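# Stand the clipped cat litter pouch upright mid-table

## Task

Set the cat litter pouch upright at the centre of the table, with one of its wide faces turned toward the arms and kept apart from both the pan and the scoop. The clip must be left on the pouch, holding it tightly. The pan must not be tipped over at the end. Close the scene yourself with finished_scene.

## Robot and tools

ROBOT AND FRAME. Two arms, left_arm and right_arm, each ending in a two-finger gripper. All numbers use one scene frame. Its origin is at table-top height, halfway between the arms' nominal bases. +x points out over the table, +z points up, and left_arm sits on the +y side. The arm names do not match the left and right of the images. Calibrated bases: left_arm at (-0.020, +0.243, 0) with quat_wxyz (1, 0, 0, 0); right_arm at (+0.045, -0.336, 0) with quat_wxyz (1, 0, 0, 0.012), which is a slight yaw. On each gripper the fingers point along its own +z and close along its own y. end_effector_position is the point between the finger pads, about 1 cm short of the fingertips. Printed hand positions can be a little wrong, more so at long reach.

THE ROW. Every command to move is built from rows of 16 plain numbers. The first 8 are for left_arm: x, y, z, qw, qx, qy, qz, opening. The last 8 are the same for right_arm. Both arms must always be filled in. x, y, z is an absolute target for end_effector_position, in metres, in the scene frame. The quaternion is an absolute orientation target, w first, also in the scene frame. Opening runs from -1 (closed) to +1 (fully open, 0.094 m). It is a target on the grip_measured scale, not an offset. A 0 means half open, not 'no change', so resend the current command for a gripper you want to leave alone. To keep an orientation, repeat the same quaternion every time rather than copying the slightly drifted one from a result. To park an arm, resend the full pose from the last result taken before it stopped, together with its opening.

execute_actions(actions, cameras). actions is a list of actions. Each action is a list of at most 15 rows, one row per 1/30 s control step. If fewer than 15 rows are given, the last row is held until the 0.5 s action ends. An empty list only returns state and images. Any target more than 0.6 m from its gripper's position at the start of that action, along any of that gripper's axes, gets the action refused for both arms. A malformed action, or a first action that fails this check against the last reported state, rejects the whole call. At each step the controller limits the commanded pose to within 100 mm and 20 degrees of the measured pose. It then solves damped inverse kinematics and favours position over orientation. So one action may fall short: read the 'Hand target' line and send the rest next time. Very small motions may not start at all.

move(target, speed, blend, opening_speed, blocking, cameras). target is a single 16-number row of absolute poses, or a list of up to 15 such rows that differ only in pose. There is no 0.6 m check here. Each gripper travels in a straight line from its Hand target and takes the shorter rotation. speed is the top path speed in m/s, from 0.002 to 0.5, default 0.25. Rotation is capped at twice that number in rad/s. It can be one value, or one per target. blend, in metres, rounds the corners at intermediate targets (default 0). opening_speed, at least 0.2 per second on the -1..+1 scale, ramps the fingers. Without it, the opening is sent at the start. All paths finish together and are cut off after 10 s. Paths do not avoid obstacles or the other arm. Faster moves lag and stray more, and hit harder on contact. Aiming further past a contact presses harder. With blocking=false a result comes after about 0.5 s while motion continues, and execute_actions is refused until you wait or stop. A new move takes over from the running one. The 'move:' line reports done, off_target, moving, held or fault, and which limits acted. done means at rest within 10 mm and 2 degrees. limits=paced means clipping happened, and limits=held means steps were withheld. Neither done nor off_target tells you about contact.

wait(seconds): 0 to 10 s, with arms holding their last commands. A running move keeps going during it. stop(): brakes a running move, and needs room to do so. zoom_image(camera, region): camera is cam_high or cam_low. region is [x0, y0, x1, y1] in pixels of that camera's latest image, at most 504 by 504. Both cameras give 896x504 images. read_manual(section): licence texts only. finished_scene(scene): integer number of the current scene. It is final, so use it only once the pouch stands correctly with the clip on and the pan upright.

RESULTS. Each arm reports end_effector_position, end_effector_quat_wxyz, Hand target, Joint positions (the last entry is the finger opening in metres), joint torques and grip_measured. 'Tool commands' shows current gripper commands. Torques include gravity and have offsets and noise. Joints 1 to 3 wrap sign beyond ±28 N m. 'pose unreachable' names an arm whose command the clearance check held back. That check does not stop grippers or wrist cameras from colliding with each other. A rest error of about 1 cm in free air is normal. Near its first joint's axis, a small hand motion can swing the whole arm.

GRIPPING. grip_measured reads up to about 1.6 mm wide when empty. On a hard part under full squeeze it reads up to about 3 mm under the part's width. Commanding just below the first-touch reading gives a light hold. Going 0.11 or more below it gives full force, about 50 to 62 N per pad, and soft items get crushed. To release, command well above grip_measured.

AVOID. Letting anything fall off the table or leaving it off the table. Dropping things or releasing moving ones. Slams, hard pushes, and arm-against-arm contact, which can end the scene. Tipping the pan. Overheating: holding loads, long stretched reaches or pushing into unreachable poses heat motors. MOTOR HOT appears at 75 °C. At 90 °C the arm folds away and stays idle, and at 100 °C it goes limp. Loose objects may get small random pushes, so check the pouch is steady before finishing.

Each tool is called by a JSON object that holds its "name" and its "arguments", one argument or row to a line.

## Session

{"name": "execute_actions", "arguments": {
  "actions": []
}}

Scene clock: 0.00 s.
left_arm: end_effector_position=(+0.1519, +0.5698, +0.2659) grip_measured=+1.000 end_effector_quat_wxyz=(+0.338, -0.338, +0.681, +0.554) | right_arm: end_effector_position=(+0.6353, -0.0179, +0.2438) grip_measured=+1.000 end_effector_quat_wxyz=(+0.546, -0.363, +0.743, -0.134)
Joint positions: left_arm=[0.766 1.104 0.682 0.213 -0.708 0.426 0.094] | right_arm=[0.557 2.307 2.156 -0.25 0.34 -0.554 0.094]
Joint velocities: left_arm=[-0.007 0.002 0.002 0.022 0.007 -0.037 0] | right_arm=[-0.002 -0.002 -0.007 -0.066 -0.007 -0.051 0]
Joint torques (N m): no reading
Motor temperatures (°C): left_arm=[29 30 33 30 28 30 28] | right_arm=[27 32 31 28 26 27 28]
Heat: left arm: 33 °C; right arm: 32 °C.
Hand target: left_arm +0.1513, +0.5695, +0.2713; +0.343, -0.341, +0.676, +0.555 | right_arm +0.6347, -0.0183, +0.2517; +0.552, -0.358, +0.742, -0.131
Tool commands: left_gripper/opening=+1.0 right_gripper/opening=+1.0

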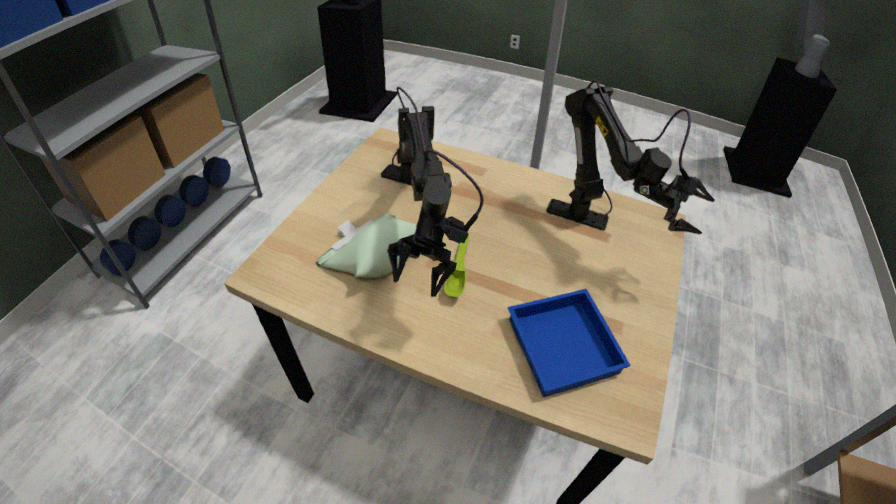

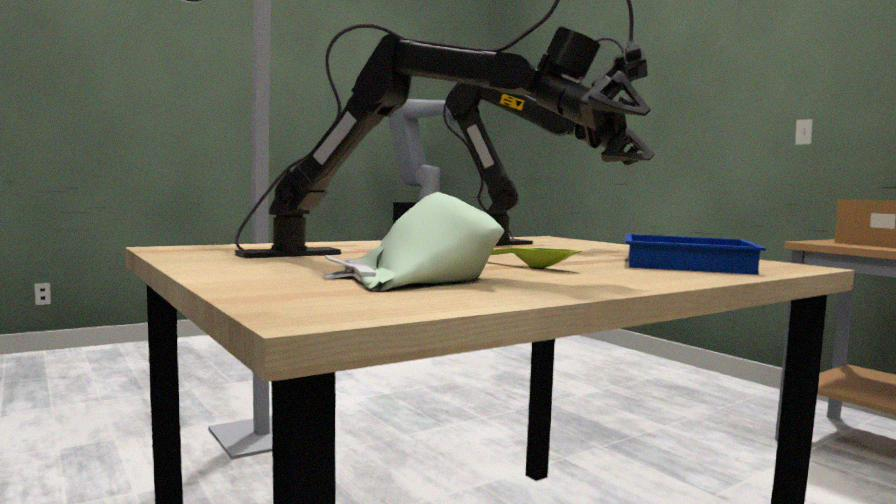

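{"name": "zoom_image", "arguments": {
  "camera": "cam_high",
  "region": [300, 190, 500, 310]
}}

{"name": "zoom_image", "arguments": {
  "camera": "cam_low",
  "region": [310, 170, 590, 310]
}}

Scaled by 2.520.

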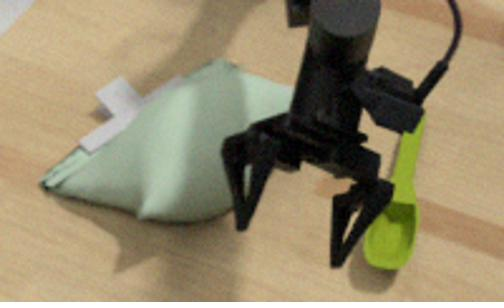

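Scaled by 1.800.

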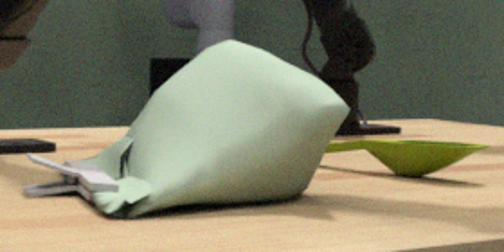

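{"name": "move", "arguments": {
  "target": [
    [0.25, 0.22, 0.24, 0.2150, -0.2350, 0.8800, 0.3000, 1.0, 0.45, -0.28, 0.33, 0.4102, -0.0382, 0.8907, 0.1922, 1.0],
    [0.28, -0.033, 0.19, 0.0865, -0.1214, 0.9888, 0.0106, 0.3, 0.44, -0.45, 0.16, 0.1710, 0.2962, 0.8138, 0.4699, 1.0]
  ],
  "speed": 0.35,
  "blend": 0.05
}}

{"name": "zoom_image", "arguments": {
  "camera": "cam_high",
  "region": [300, 190, 500, 310]
}}

{"name": "zoom_image", "arguments": {
  "camera": "cam_low",
  "region": [310, 170, 590, 310]
}}

every target must give the same left_gripper/opening; nothing of the call was run
Scene clock: 10.83 s.
left_arm: end_effector_position=(+0.1519, +0.5698, +0.2659) grip_measured=+1.000 end_effector_quat_wxyz=(+0.338, -0.338, +0.681, +0.554) | right_arm: end_effector_position=(+0.6353, -0.0179, +0.2438) grip_measured=+1.000 end_effector_quat_wxyz=(+0.546, -0.363, +0.743, -0.134)
Joint positions: left_arm=[0.766 1.104 0.682 0.213 -0.708 0.426 0.094] | right_arm=[0.557 2.307 2.156 -0.25 0.34 -0.554 0.094]
Joint velocities: left_arm=[0.017 0.022 0.012 0.037 -0.066 -0.007 0] | right_arm=[0.002 -0.002 0.002 -0.022 0.007 -0.095 0]
Joint torques (N m): left_arm=[0.12 -3.11 8.14 1.92 -0.15 -0.06] | right_arm=[0.13 -14 7.51 1.7 0.07 0.05]
Motor temperatures (°C): left_arm=[29 30 36 32 28 30 28] | right_arm=[27 43 33 31 26 27 28]
Heat: left arm: 36 °C; right arm: 43 °C.
Hand target: left_arm +0.1513, +0.5695, +0.2713; +0.343, -0.341, +0.676, +0.555 | right_arm +0.6347, -0.0183, +0.2517; +0.552, -0.358, +0.742, -0.131
Tool commands: left_gripper/opening=+1.0 right_gripper/opening=+1.0

Scaled by 2.520.

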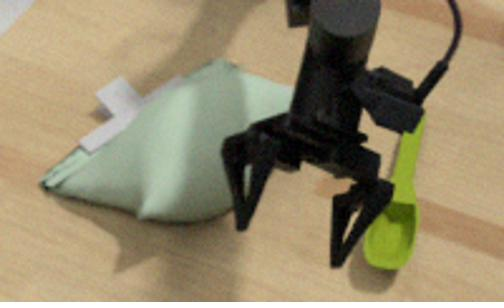

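Scaled by 1.800.

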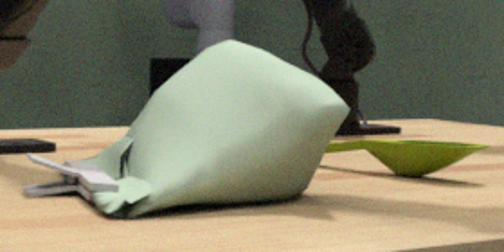

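{"name": "move", "arguments": {
  "target": [
    [0.25, 0.22, 0.24, 0.2188, -0.2391, 0.8954, 0.3053, 0.3, 0.45, -0.28, 0.33, 0.4102, -0.0382, 0.8907, 0.1922, 1.0],
    [0.28, -0.033, 0.19, 0.0865, -0.1214, 0.9888, 0.0106, 0.3, 0.44, -0.45, 0.16, 0.1710, 0.2962, 0.8138, 0.4699, 1.0]
  ],
  "speed": 0.35,
  "blend": 0.05
}}

{"name": "zoom_image", "arguments": {
  "camera": "cam_high",
  "region": [300, 190, 500, 310]
}}

{"name": "zoom_image", "arguments": {
  "camera": "cam_low",
  "region": [310, 170, 590, 310]
}}

Scene clock: 16.70 s.
left_arm: end_effector_position=(+0.2659, -0.0310, +0.1910) grip_measured=+0.301 end_effector_quat_wxyz=(+0.086, -0.135, +0.987, +0.011) | right_arm: end_effector_position=(+0.4310, -0.4503, +0.1545) grip_measured=+1.000 end_effector_quat_wxyz=(+0.172, +0.309, +0.814, +0.460)
Joint positions: left_arm=[-0.836 2.028 2.115 -1.58 -0.154 -1.101 0.061] | right_arm=[-0.703 1.935 1.501 -1.069 -1.025 0.085 0.094]
Joint velocities: left_arm=[0.002 0.027 -0.007 -0.022 0.081 0.051 -0.001] | right_arm=[0.012 -0.002 -0.012 -0.081 -0.022 -0.051 0]
Joint torques (N m): left_arm=[-0.1 -8.39 7.99 0.5 -0.13 0.05] | right_arm=[-0.24 -8.13 8.23 0.12 -0.84 -0.24]
Motor temperatures (°C): left_arm=[29 31 37 32 28 30 28] | right_arm=[27 44 34 32 26 27 28]
Heat: left arm: 37 °C; right arm: 44 °C.
Hand target: left_arm +0.2675, -0.0338, +0.1918; +0.087, -0.132, +0.987, +0.011 | right_arm +0.4358, -0.4522, +0.1603; +0.181, +0.299, +0.813, +0.466
Off the commanded pose: left_arm 0.014 m, 2 deg | right_arm 0.011 m, 2 deg.
joint sent to its limit (left arm) — joint 4 (wrist pitch), lower limit. The joint targets are off in position, not in orientation.
move: off_target (left_arm, right_arm)

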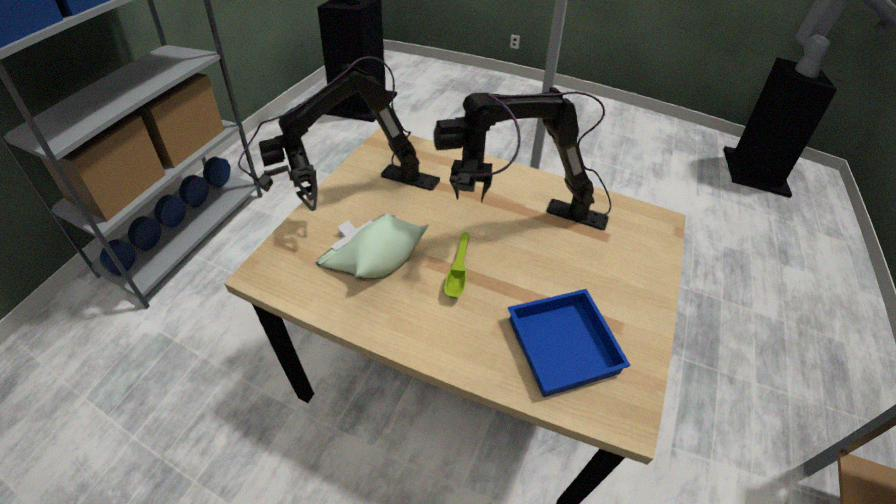

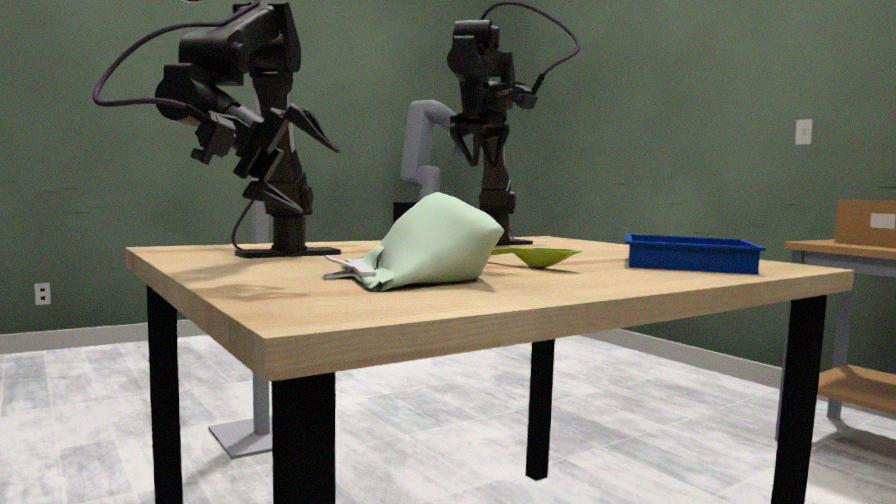

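Scaled by 2.520.

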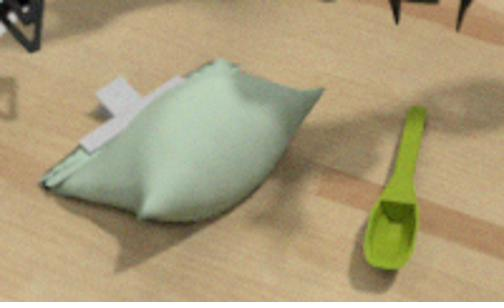

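Scaled by 1.800.

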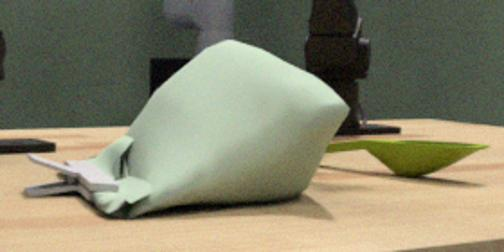

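{"name": "zoom_image", "arguments": {
  "camera": "cam_low",
  "region": [315, 235, 435, 305]
}}

{"name": "zoom_image", "arguments": {
  "camera": "cam_high",
  "region": [310, 205, 430, 285]
}}

Scaled by 4.200.

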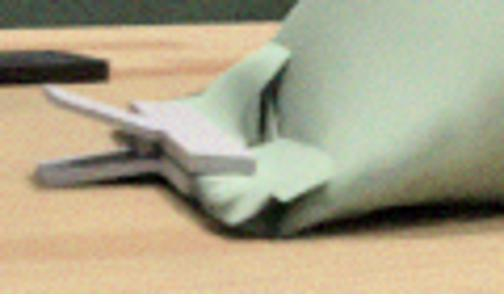

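Scaled by 4.200.

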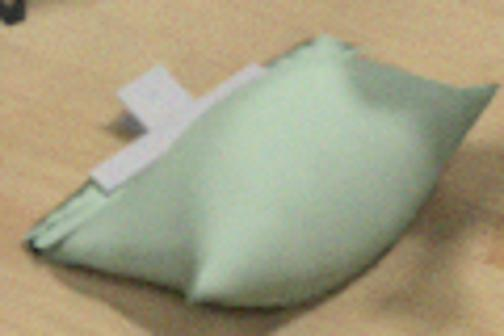

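{"name": "move", "arguments": {
  "target": [0.305, -0.037, 0.030, 0.0865, -0.1214, 0.9888, 0.0106, 0.3, 0.480, -0.434, 0.048, 0.1481, 0.2324, 0.8106, 0.5165, 0.28],
  "speed": 0.2
}}

{"name": "zoom_image", "arguments": {
  "camera": "cam_high",
  "region": [310, 190, 490, 300]
}}

{"name": "zoom_image", "arguments": {
  "camera": "cam_low",
  "region": [250, 200, 450, 310]
}}

Scene clock: 20.47 s.
left_arm: end_effector_position=(+0.3018, -0.0366, +0.0338) grip_measured=+0.301 end_effector_quat_wxyz=(+0.086, -0.122, +0.989, +0.009) | right_arm: end_effector_position=(+0.4723, -0.4348, +0.0458) grip_measured=+0.282 end_effector_quat_wxyz=(+0.135, +0.249, +0.811, +0.511)
Joint positions: left_arm=[-0.778 2.122 1.624 -0.98 -0.146 -1.017 0.061] | right_arm=[-0.627 2.319 1.593 -0.939 -1.112 -0.066 0.06]
Joint velocities: left_arm=[-0.007 0.002 0.007 0.007 0.007 -0.022 0] | right_arm=[0.002 -0.007 -0.007 -0.022 -0.022 0.022 0.001]
Joint torques (N m): left_arm=[0.12 -9.74 5.82 0.74 -0.1 0.05] | right_arm=[0.39 -9.92 7.06 0.12 -0.88 -0.24]
Motor temperatures (°C): left_arm=[29 33 37 32 28 30 28] | right_arm=[27 44 35 31 26 27 28]
Heat: left arm: 37 °C; right arm: 44 °C.
Hand target: left_arm +0.3036, -0.0361, +0.0297; +0.086, -0.122, +0.989, +0.010 | right_arm +0.4800, -0.4348, +0.0473; +0.149, +0.234, +0.810, +0.517
Off the commanded pose: left_arm 0.005 m, 0 deg | right_arm 0.008 m, 3 deg.
move: off_target (right_arm)

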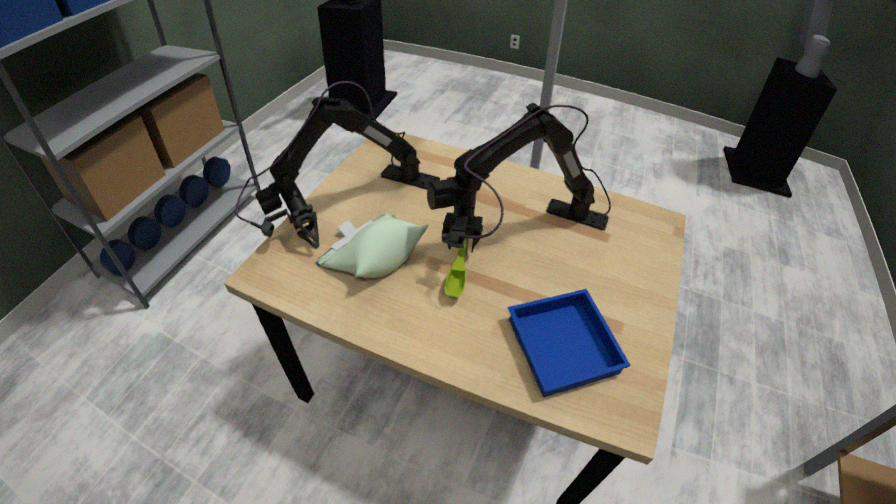

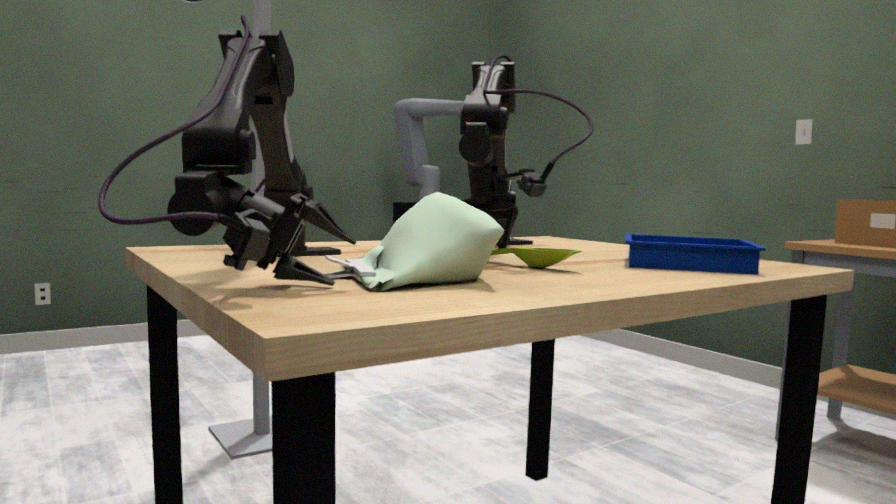

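Scaled by 2.800.

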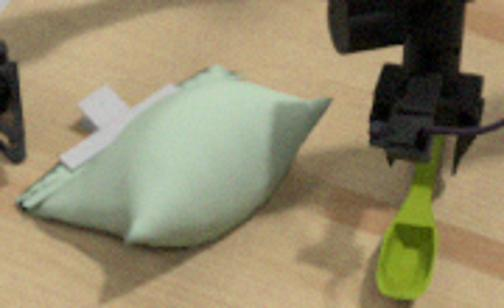

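Scaled by 2.520.

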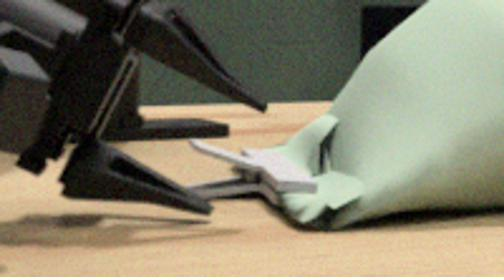

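{"name": "move", "arguments": {
  "target": [0.304, -0.036, 0.018, 0.0865, -0.1214, 0.9888, 0.0106, 0.3, 0.516, -0.374, 0.043, 0.1481, 0.2324, 0.8106, 0.5165, 0.28],
  "speed": 0.07
}}

{"name": "zoom_image", "arguments": {
  "camera": "cam_high",
  "region": [300, 190, 480, 300]
}}

{"name": "zoom_image", "arguments": {
  "camera": "cam_low",
  "region": [290, 210, 450, 305]
}}

Scene clock: 22.50 s.
left_arm: end_effector_position=(+0.3044, -0.0394, +0.0297) grip_measured=+0.301 end_effector_quat_wxyz=(+0.092, -0.123, +0.988, +0.001) | right_arm: end_effector_position=(+0.5157, -0.3783, +0.0433) grip_measured=+0.282 end_effector_quat_wxyz=(+0.136, +0.242, +0.802, +0.529)
Joint positions: left_arm=[-0.778 2.122 1.605 -0.94 -0.145 -1.017 0.061] | right_arm=[-0.467 2.302 1.513 -0.556 -1.144 0.288 0.06]
Joint velocities: left_arm=[-0.007 0.017 -0.012 -0.007 0.051 -0.007 -0.001] | right_arm=[-0.007 -0.012 0.007 -0.007 0.007 0.095 0]
Joint torques (N m): left_arm=[0.34 -8.61 5.23 0.81 -0.11 0.07] | right_arm=[1.18 -12.96 3.85 0.73 -0.39 -0.01]
Motor temperatures (°C): left_arm=[29 33 37 31 28 30 28] | right_arm=[27 44 34 31 26 27 28]
Heat: left arm: 37 °C; right arm: 44 °C.
Hand target: left_arm +0.3037, -0.0358, +0.0182; +0.086, -0.121, +0.989, +0.010 | right_arm +0.5163, -0.3737, +0.0437; +0.145, +0.230, +0.811, +0.519
Off the commanded pose: left_arm 0.012 m, 1 deg | right_arm 0.004 m, 2 deg.
move: off_target (left_arm)

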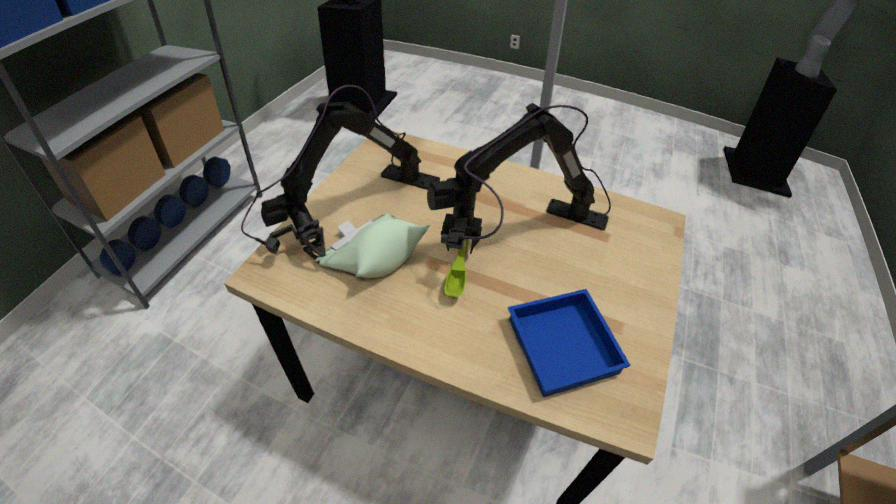

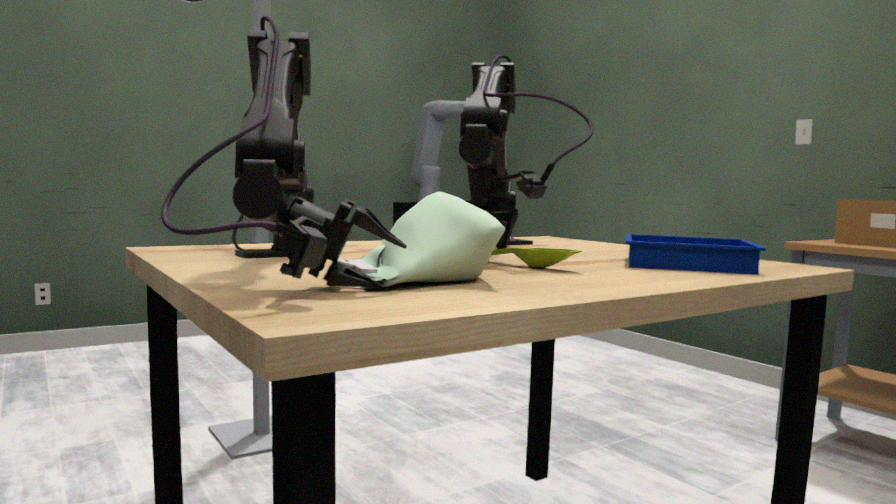

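Scaled by 2.800.

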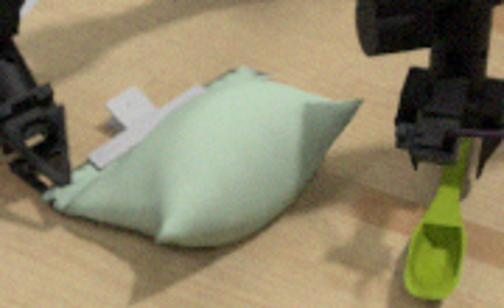

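Scaled by 3.150.

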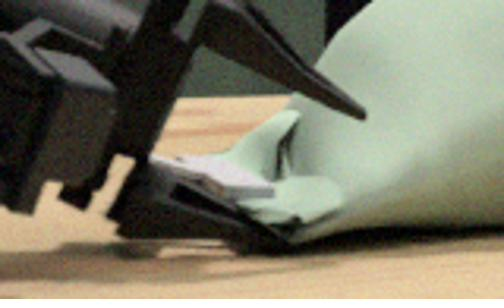

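{"name": "execute_actions", "arguments": {
  "actions": []
}}

Scene clock: 23.27 s.
left_arm: end_effector_position=(+0.3044, -0.0394, +0.0297) grip_measured=+0.301 end_effector_quat_wxyz=(+0.092, -0.123, +0.988, +0.001) | right_arm: end_effector_position=(+0.5156, -0.3783, +0.0432) grip_measured=+0.282 end_effector_quat_wxyz=(+0.136, +0.242, +0.802, +0.529)
Joint positions: left_arm=[-0.778 2.122 1.605 -0.94 -0.145 -1.017 0.061] | right_arm=[-0.467 2.302 1.513 -0.556 -1.144 0.289 0.06]
Joint velocities: left_arm=[-0.007 0.007 0.017 0.007 0.051 -0.007 0] | right_arm=[-0.022 -0.007 0.007 -0.007 -0.051 -0.022 0]
Joint torques (N m): left_arm=[0.29 -8.54 5.46 0.73 -0.14 0.08] | right_arm=[1.31 -12.82 3.95 0.77 -0.37 -0.12]
Motor temperatures (°C): left_arm=[29 34 37 31 28 30 28] | right_arm=[27 44 34 31 26 27 28]
Heat: left arm: 37 °C; right arm: 44 °C.
Hand target: left_arm +0.3036, -0.0358, +0.0182; +0.086, -0.121, +0.989, +0.010 | right_arm +0.5162, -0.3736, +0.0436; +0.145, +0.230, +0.811, +0.519
Tool commands: left_gripper/opening=+0.3 right_gripper/opening=+0.28
Off the commanded pose: left_arm 0.012 m, 1 deg | right_arm 0.004 m, 2 deg.

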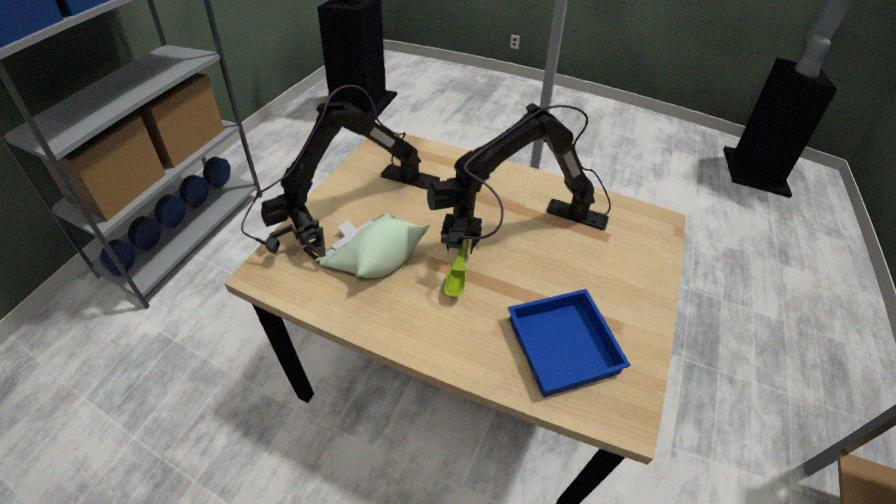

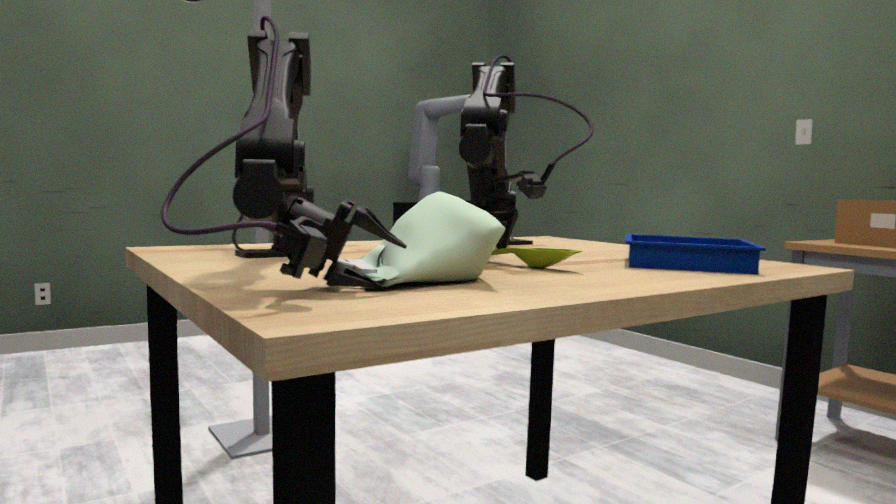

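{"name": "zoom_image", "arguments": {
  "camera": "cam_high",
  "region": [400, 170, 540, 310]
}}

{"name": "zoom_image", "arguments": {
  "camera": "cam_low",
  "region": [270, 180, 450, 310]
}}

Scaled by 3.600.

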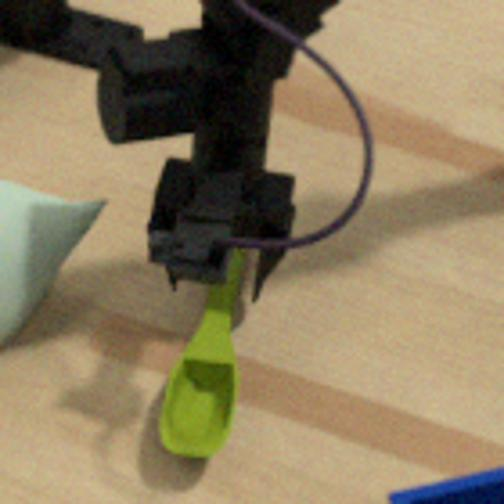

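Scaled by 2.800.

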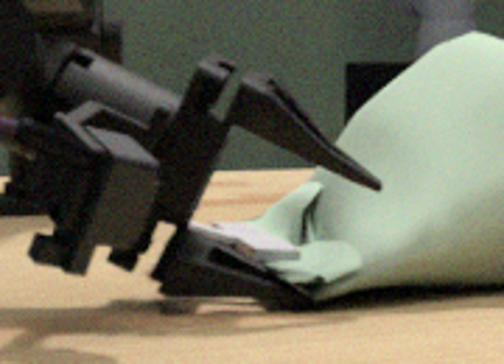

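{"name": "move", "arguments": {
  "target": [0.304, -0.036, 0.018, 0.0865, -0.1214, 0.9888, 0.0106, -0.78, 0.516, -0.374, 0.043, 0.1481, 0.2324, 0.8106, 0.5165, -0.9],
  "opening_speed": 0.8,
  "cameras": ["cam_high", "cam_low"]
}}

Scene clock: 25.43 s.
left_arm: end_effector_position=(+0.3047, -0.0397, +0.0298) grip_measured=-0.582 end_effector_quat_wxyz=(+0.093, -0.122, +0.988, +0.000) | right_arm: end_effector_position=(+0.5143, -0.3821, +0.0301) grip_measured=-0.896 end_effector_quat_wxyz=(+0.137, +0.251, +0.815, +0.505)
Joint positions: left_arm=[-0.778 2.122 1.605 -0.938 -0.145 -1.016 0.02] | right_arm=[-0.465 2.302 1.492 -0.526 -1.086 0.297 0.005]
Joint velocities: left_arm=[-0.017 0.002 -0.012 -0.022 -0.051 -0.066 -0.001] | right_arm=[0.002 -0.017 0.002 0.022 -0.051 -0.022 0]
Joint torques (N m): left_arm=[0.17 -8.72 5.3 0.72 -0.14 0.07] | right_arm=[1.17 -13.49 4.31 0.71 -0.95 -0.09]
Motor temperatures (°C): left_arm=[29 34 37 31 28 30 28] | right_arm=[27 44 34 30 26 27 28]
Heat: left arm: 37 °C; right arm: 44 °C.
Hand target: left_arm +0.3037, -0.0357, +0.0183; +0.087, -0.122, +0.989, +0.011 | right_arm +0.5160, -0.3738, +0.0429; +0.147, +0.232, +0.811, +0.517
Off the commanded pose: left_arm 0.012 m, 1 deg | right_arm 0.015 m, 3 deg.
move: off_target (left_arm, right_arm)

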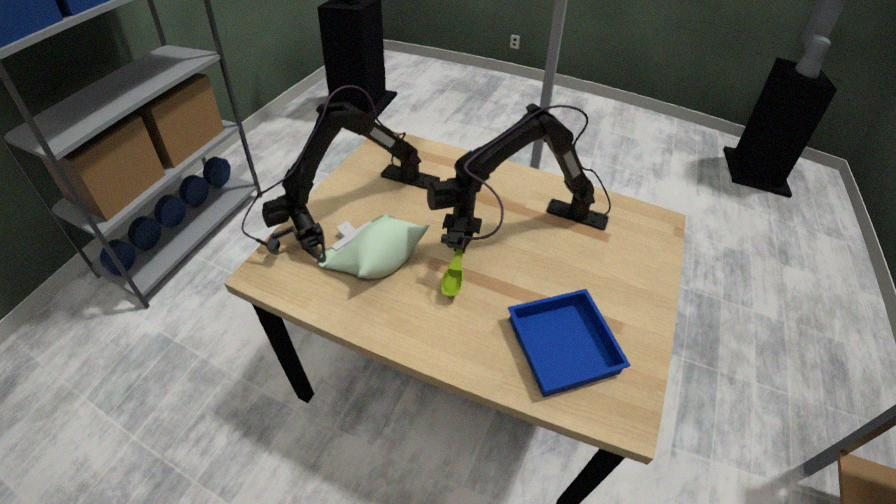

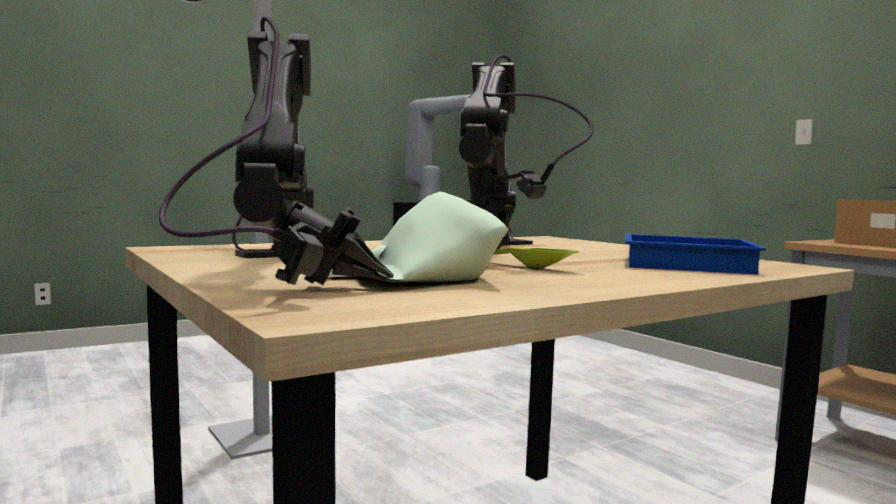

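{"name": "zoom_image", "arguments": {
  "camera": "cam_low",
  "region": [310, 210, 450, 310]
}}

{"name": "zoom_image", "arguments": {
  "camera": "cam_high",
  "region": [290, 190, 440, 300]
}}

Scaled by 3.600.

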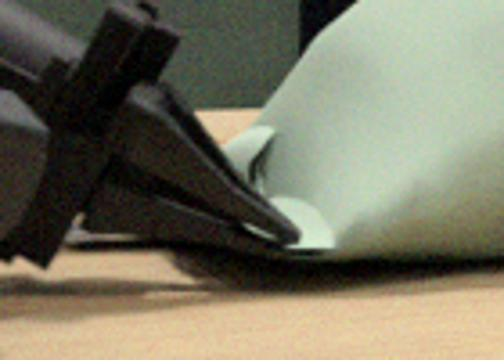

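Scaled by 3.360.

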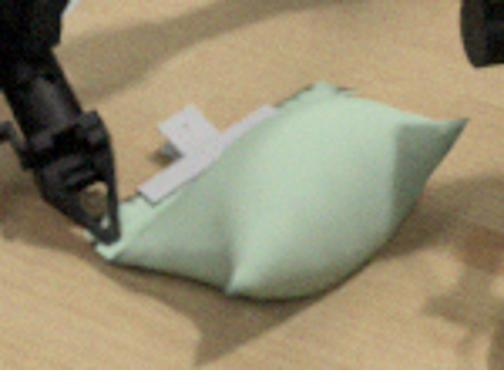

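{"name": "move", "arguments": {
  "target": [0.304, -0.036, 0.15, 0.0865, -0.1214, 0.9888, 0.0106, -0.8, 0.516, -0.374, 0.043, 0.1481, 0.2324, 0.8106, 0.5165, -1.0],
  "speed": 0.12,
  "opening_speed": 0.8,
  "cameras": ["cam_high", "cam_low"]
}}

Scene clock: 28.07 s.
left_arm: end_effector_position=(+0.3021, -0.0376, +0.1438) grip_measured=-0.583 end_effector_quat_wxyz=(+0.081, -0.121, +0.989, +0.013) | right_arm: end_effector_position=(+0.5143, -0.3821, +0.0301) grip_measured=-0.981 end_effector_quat_wxyz=(+0.137, +0.251, +0.815, +0.505)
Joint positions: left_arm=[-0.778 2.122 2.065 -1.434 -0.143 -1.015 0.02] | right_arm=[-0.465 2.302 1.492 -0.526 -1.086 0.297 0.001]
Joint velocities: left_arm=[-0.007 -0.012 0.007 0.051 -0.066 0.037 -0.001] | right_arm=[0.002 -0.007 -0.027 -0.051 0.037 -0.007 0]
Joint torques (N m): left_arm=[0.16 -10.55 8.14 0.42 -0.16 0.01] | right_arm=[0.98 -13.29 4.34 0.67 -0.97 -0.03]
Motor temperatures (°C): left_arm=[29 36 37 31 28 30 28] | right_arm=[27 45 34 30 27 27 28]
Heat: left arm: 37 °C; right arm: 45 °C.
Hand target: left_arm +0.3050, -0.0370, +0.1501; +0.087, -0.121, +0.989, +0.010 | right_arm +0.5158, -0.3741, +0.0429; +0.147, +0.232, +0.811, +0.517
Off the commanded pose: left_arm 0.007 m, 1 deg | right_arm 0.015 m, 3 deg.
move: off_target (right_arm)

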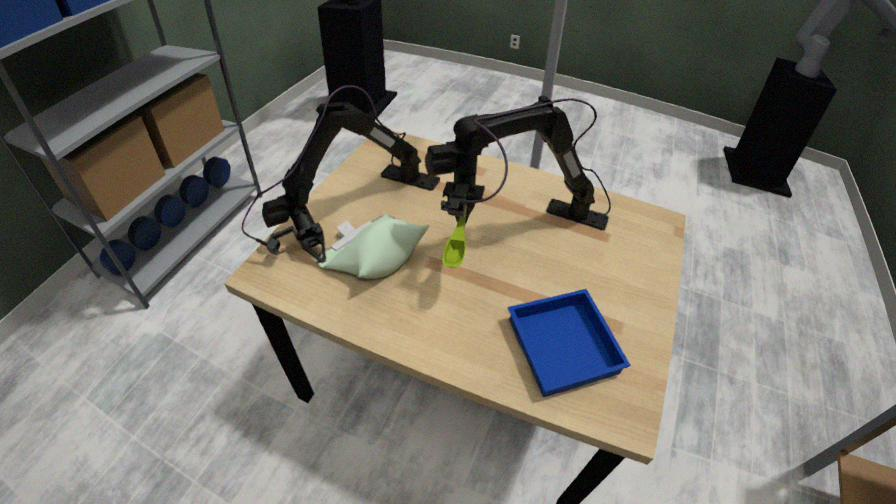

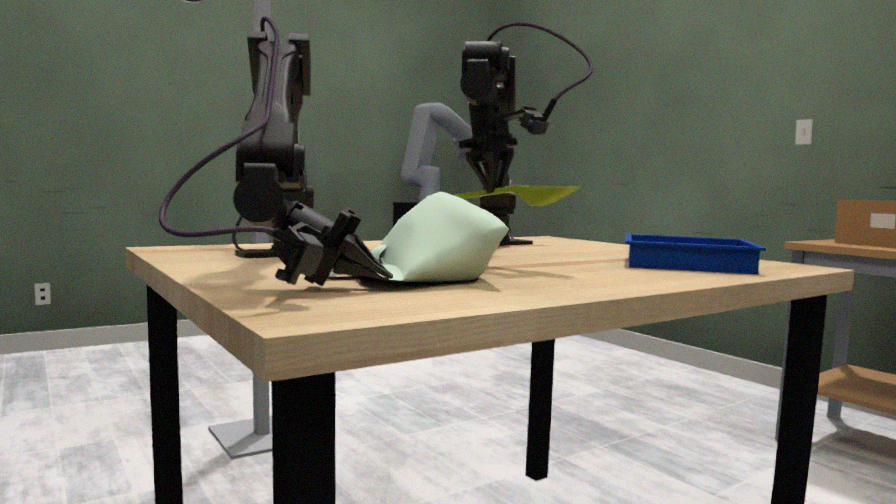

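{"name": "move", "arguments": {
  "target": [
    [0.12, 0.42, 0.15, 0.08708, -0.04345, 0.99524, 0.0038, -0.8, 0.516, -0.374, 0.043, 0.1481, 0.2324, 0.8106, 0.5165, -1.0],
    [0.12, 0.42, 0.07, 0.08708, -0.04345, 0.99524, 0.0038, -0.8, 0.516, -0.374, 0.043, 0.1481, 0.2324, 0.8106, 0.5165, -1.0]
  ],
  "speed": [0.18, 0.1],
  "cameras": ["cam_high", "cam_low"]
}}

Scene clock: 32.73 s.
left_arm: end_effector_position=(+0.1255, +0.4155, +0.0752) grip_measured=-0.583 end_effector_quat_wxyz=(+0.092, -0.045, +0.995, -0.012) | right_arm: end_effector_position=(+0.5143, -0.3821, +0.0301) grip_measured=-0.981 end_effector_quat_wxyz=(+0.137, +0.251, +0.815, +0.505)
Joint positions: left_arm=[0.997 1.329 0.87 -1.025 0.164 0.899 0.02] | right_arm=[-0.465 2.302 1.492 -0.526 -1.086 0.297 0.001]
Joint velocities: left_arm=[-0.017 0.017 -0.017 0.007 0.022 -0.066 0] | right_arm=[0.007 0.002 -0.007 -0.022 0.007 0.007 0]
Joint torques (N m): left_arm=[0.5 -3.14 5.71 0.79 0.28 0.02] | right_arm=[1.16 -13.41 4.3 0.69 -0.95 -0.07]
Motor temperatures (°C): left_arm=[29 35 37 31 28 30 29] | right_arm=[27 46 34 30 27 27 28]
Heat: left arm: 37 °C; right arm: 46 °C.
Hand target: left_arm +0.1279, +0.4156, +0.0732; +0.101, -0.046, +0.994, -0.016 | right_arm +0.5158, -0.3741, +0.0429; +0.147, +0.232, +0.811, +0.517
Off the commanded pose: left_arm 0.009 m, 2 deg | right_arm 0.015 m, 3 deg.
move: off_target (right_arm)

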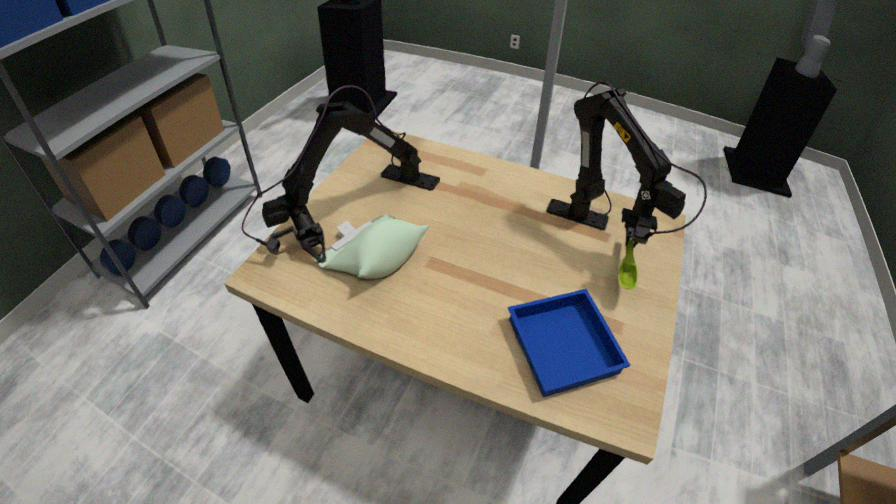

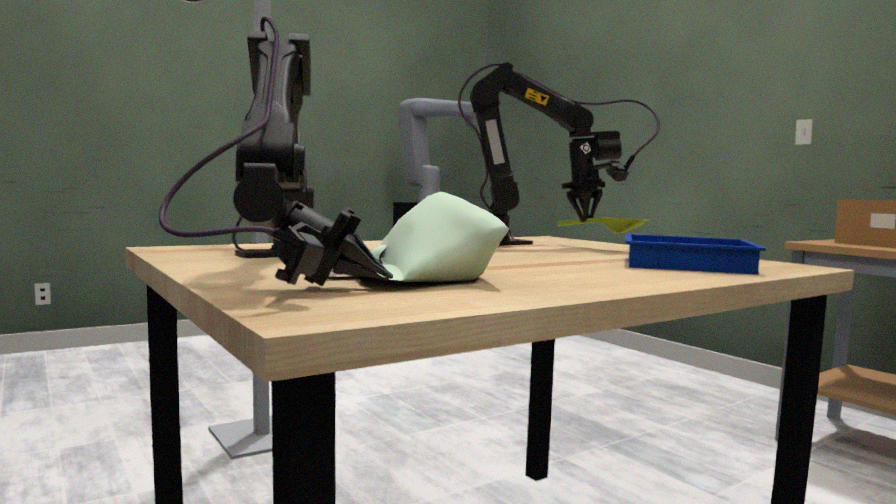

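{"name": "move", "arguments": {
  "target": [
    [0.12, 0.42, 0.045, 0.08708, -0.04345, 0.99524, 0.0038, -0.8, 0.516, -0.374, 0.043, 0.1481, 0.2324, 0.8106, 0.5165, -1.0],
    [0.12, 0.42, 0.03, 0.08708, -0.04345, 0.99524, 0.0038, -0.8, 0.516, -0.374, 0.043, 0.1481, 0.2324, 0.8106, 0.5165, -1.0]
  ],
  "speed": [0.08, 0.04],
  "cameras": ["cam_high", "cam_low"]
}}

{"name": "zoom_image", "arguments": {
  "camera": "cam_low",
  "region": [540, 150, 700, 290]
}}

Scene clock: 34.33 s.
left_arm: end_effector_position=(+0.1202, +0.4190, +0.0330) grip_measured=-0.583 end_effector_quat_wxyz=(+0.086, -0.043, +0.995, +0.005) | right_arm: end_effector_position=(+0.5143, -0.3821, +0.0301) grip_measured=-0.981 end_effector_quat_wxyz=(+0.137, +0.251, +0.815, +0.505)
Joint positions: left_arm=[1.003 1.364 0.722 -0.822 0.135 0.91 0.02] | right_arm=[-0.465 2.302 1.492 -0.526 -1.086 0.297 0.001]
Joint velocities: left_arm=[-0.022 -0.002 0.042 0.022 0.007 -0.022 0] | right_arm=[0.002 0.007 -0.007 0.022 -0.022 0.007 0]
Joint torques (N m): left_arm=[0.64 -2.91 5.24 0.78 0.11 0.02] | right_arm=[1.09 -13.33 4.31 0.7 -0.96 -0.06]
Motor temperatures (°C): left_arm=[29 34 37 31 28 30 29] | right_arm=[27 46 33 30 27 27 28]
Heat: left arm: 37 °C; right arm: 46 °C.
Hand target: left_arm +0.1198, +0.4195, +0.0299; +0.087, -0.043, +0.995, +0.004 | right_arm +0.5158, -0.3741, +0.0429; +0.147, +0.232, +0.811, +0.517
Off the commanded pose: left_arm 0.003 m, 0 deg | right_arm 0.015 m, 3 deg.
move: off_target (right_arm)

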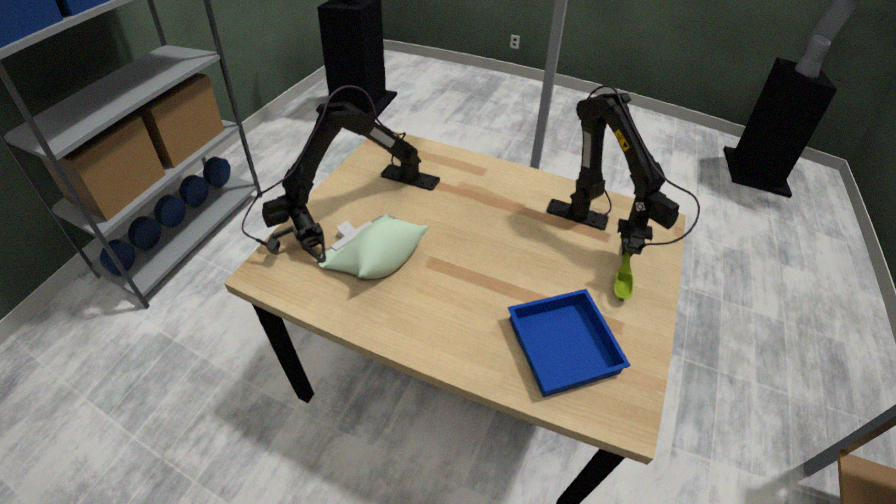

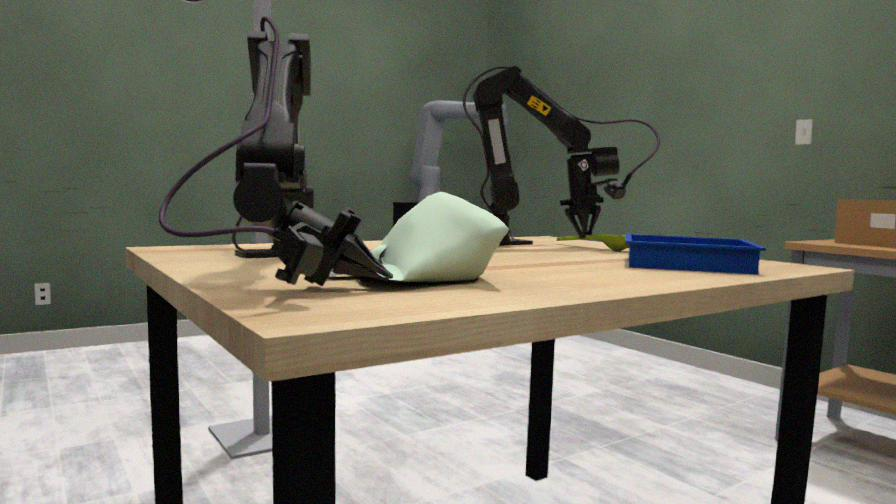

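Scaled by 3.150.

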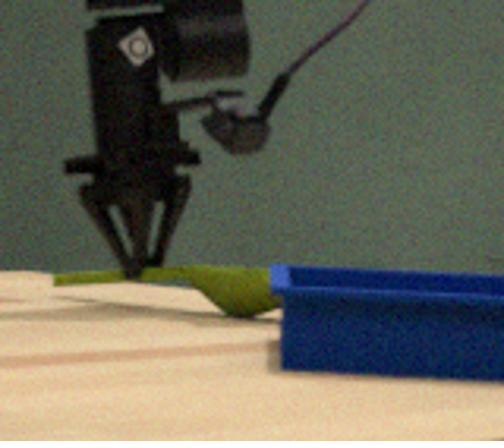

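{"name": "move", "arguments": {
  "target": [0.12, 0.42, 0.025, 0.08708, -0.04345, 0.99524, 0.0038, -0.8, 0.516, -0.374, 0.043, 0.1481, 0.2324, 0.8106, 0.5165, -1.0],
  "speed": 0.03,
  "cameras": ["cam_low"]
}}

{"name": "zoom_image", "arguments": {
  "camera": "cam_low",
  "region": [540, 190, 660, 280]
}}

Scene clock: 35.33 s.
left_arm: end_effector_position=(+0.1217, +0.4214, +0.0299) grip_measured=-0.583 end_effector_quat_wxyz=(+0.089, -0.042, +0.995, +0.009) | right_arm: end_effector_position=(+0.5143, -0.3821, +0.0301) grip_measured=-0.981 end_effector_quat_wxyz=(+0.137, +0.251, +0.815, +0.505)
Joint positions: left_arm=[1.003 1.372 0.714 -0.796 0.135 0.91 0.02] | right_arm=[-0.465 2.302 1.492 -0.526 -1.086 0.297 0.001]
Joint velocities: left_arm=[-0.007 -0.012 -0.007 0.037 0.037 -0.007 0.001] | right_arm=[-0.002 -0.007 -0.002 0.007 -0.066 0.007 0.001]
Joint torques (N m): left_arm=[0.47 -2.78 4.9 0.67 0.09 0.07] | right_arm=[1.16 -13.45 4.38 0.71 -0.96 -0.04]
Motor temperatures (°C): left_arm=[29 34 37 31 28 30 29] | right_arm=[27 46 33 30 27 27 28]
Heat: left arm: 37 °C; right arm: 46 °C.
Hand target: left_arm +0.1200, +0.4198, +0.0251; +0.087, -0.043, +0.995, +0.004 | right_arm +0.5158, -0.3741, +0.0429; +0.147, +0.232, +0.811, +0.517
Off the commanded pose: left_arm 0.005 m, 1 deg | right_arm 0.015 m, 3 deg.
move: off_target (right_arm)
Images, in order (width x height): cam_low 896x504.

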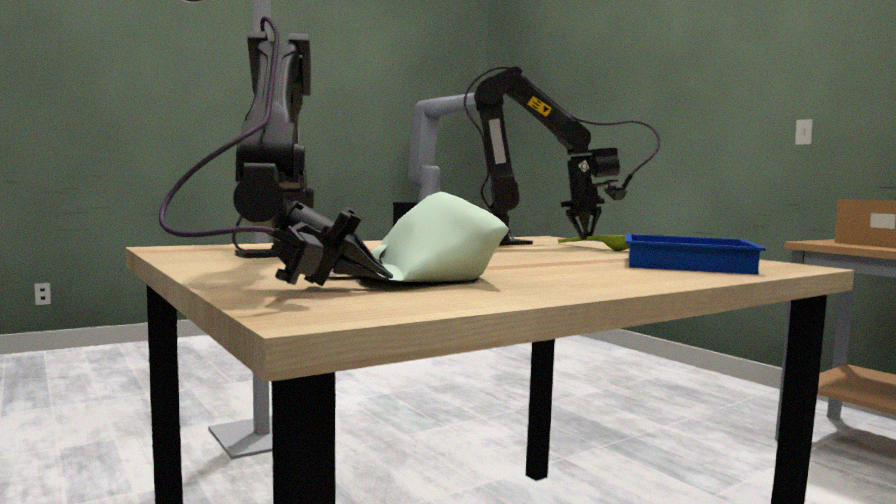

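Scaled by 4.200.

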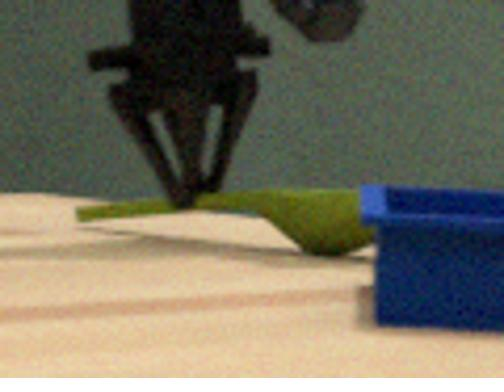

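{"name": "move", "arguments": {
  "target": [0.12, 0.42, 0.025, 0.08708, -0.04345, 0.99524, 0.0038, 0.2, 0.516, -0.374, 0.043, 0.1481, 0.2324, 0.8106, 0.5165, -1.0],
  "opening_speed": 0.6,
  "cameras": ["cam_low"]
}}

{"name": "zoom_image", "arguments": {
  "camera": "cam_low",
  "region": [540, 190, 660, 280]
}}

Scene clock: 37.37 s.
left_arm: end_effector_position=(+0.1218, +0.4216, +0.0299) grip_measured=+0.199 end_effector_quat_wxyz=(+0.089, -0.042, +0.995, +0.009) | right_arm: end_effector_position=(+0.5143, -0.3821, +0.0301) grip_measured=-0.981 end_effector_quat_wxyz=(+0.137, +0.251, +0.815, +0.505)
Joint positions: left_arm=[1.003 1.372 0.714 -0.795 0.135 0.91 0.056] | right_arm=[-0.465 2.302 1.492 -0.526 -1.086 0.297 0.001]
Joint velocities: left_arm=[-0.002 -0.007 0.012 0.022 0.051 -0.022 0] | right_arm=[-0.002 0.007 0.012 0.037 -0.022 -0.007 0]
Joint torques (N m): left_arm=[0.54 -2.8 5.01 0.78 0.11 0.03] | right_arm=[1.14 -13.35 4.4 0.67 -0.95 -0.06]
Motor temperatures (°C): left_arm=[29 33 36 31 28 30 29] | right_arm=[27 47 33 30 27 27 28]
Heat: left arm: 36 °C; right arm: 47 °C.
Hand target: left_arm +0.1200, +0.4199, +0.0252; +0.087, -0.044, +0.995, +0.004 | right_arm +0.5158, -0.3741, +0.0429; +0.147, +0.232, +0.811, +0.517
Off the commanded pose: left_arm 0.005 m, 1 deg | right_arm 0.015 m, 3 deg.
move: off_target (right_arm)
Images, in order (width x height): cam_low 896x504.

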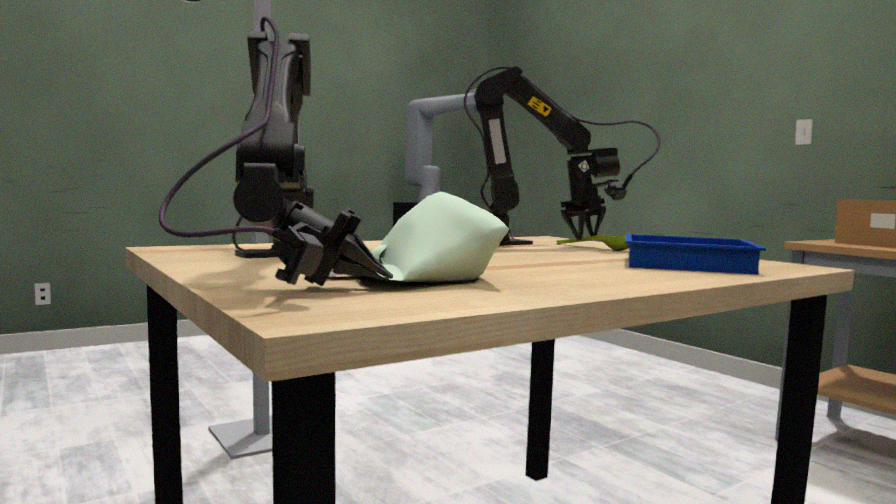

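Scaled by 4.200.

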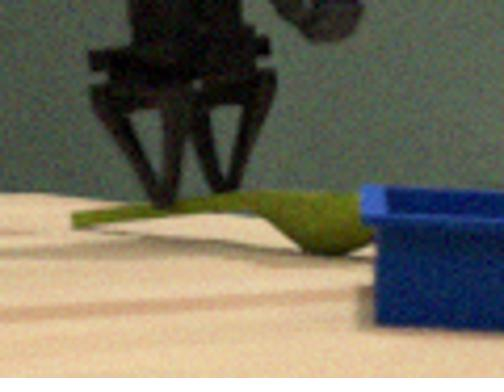

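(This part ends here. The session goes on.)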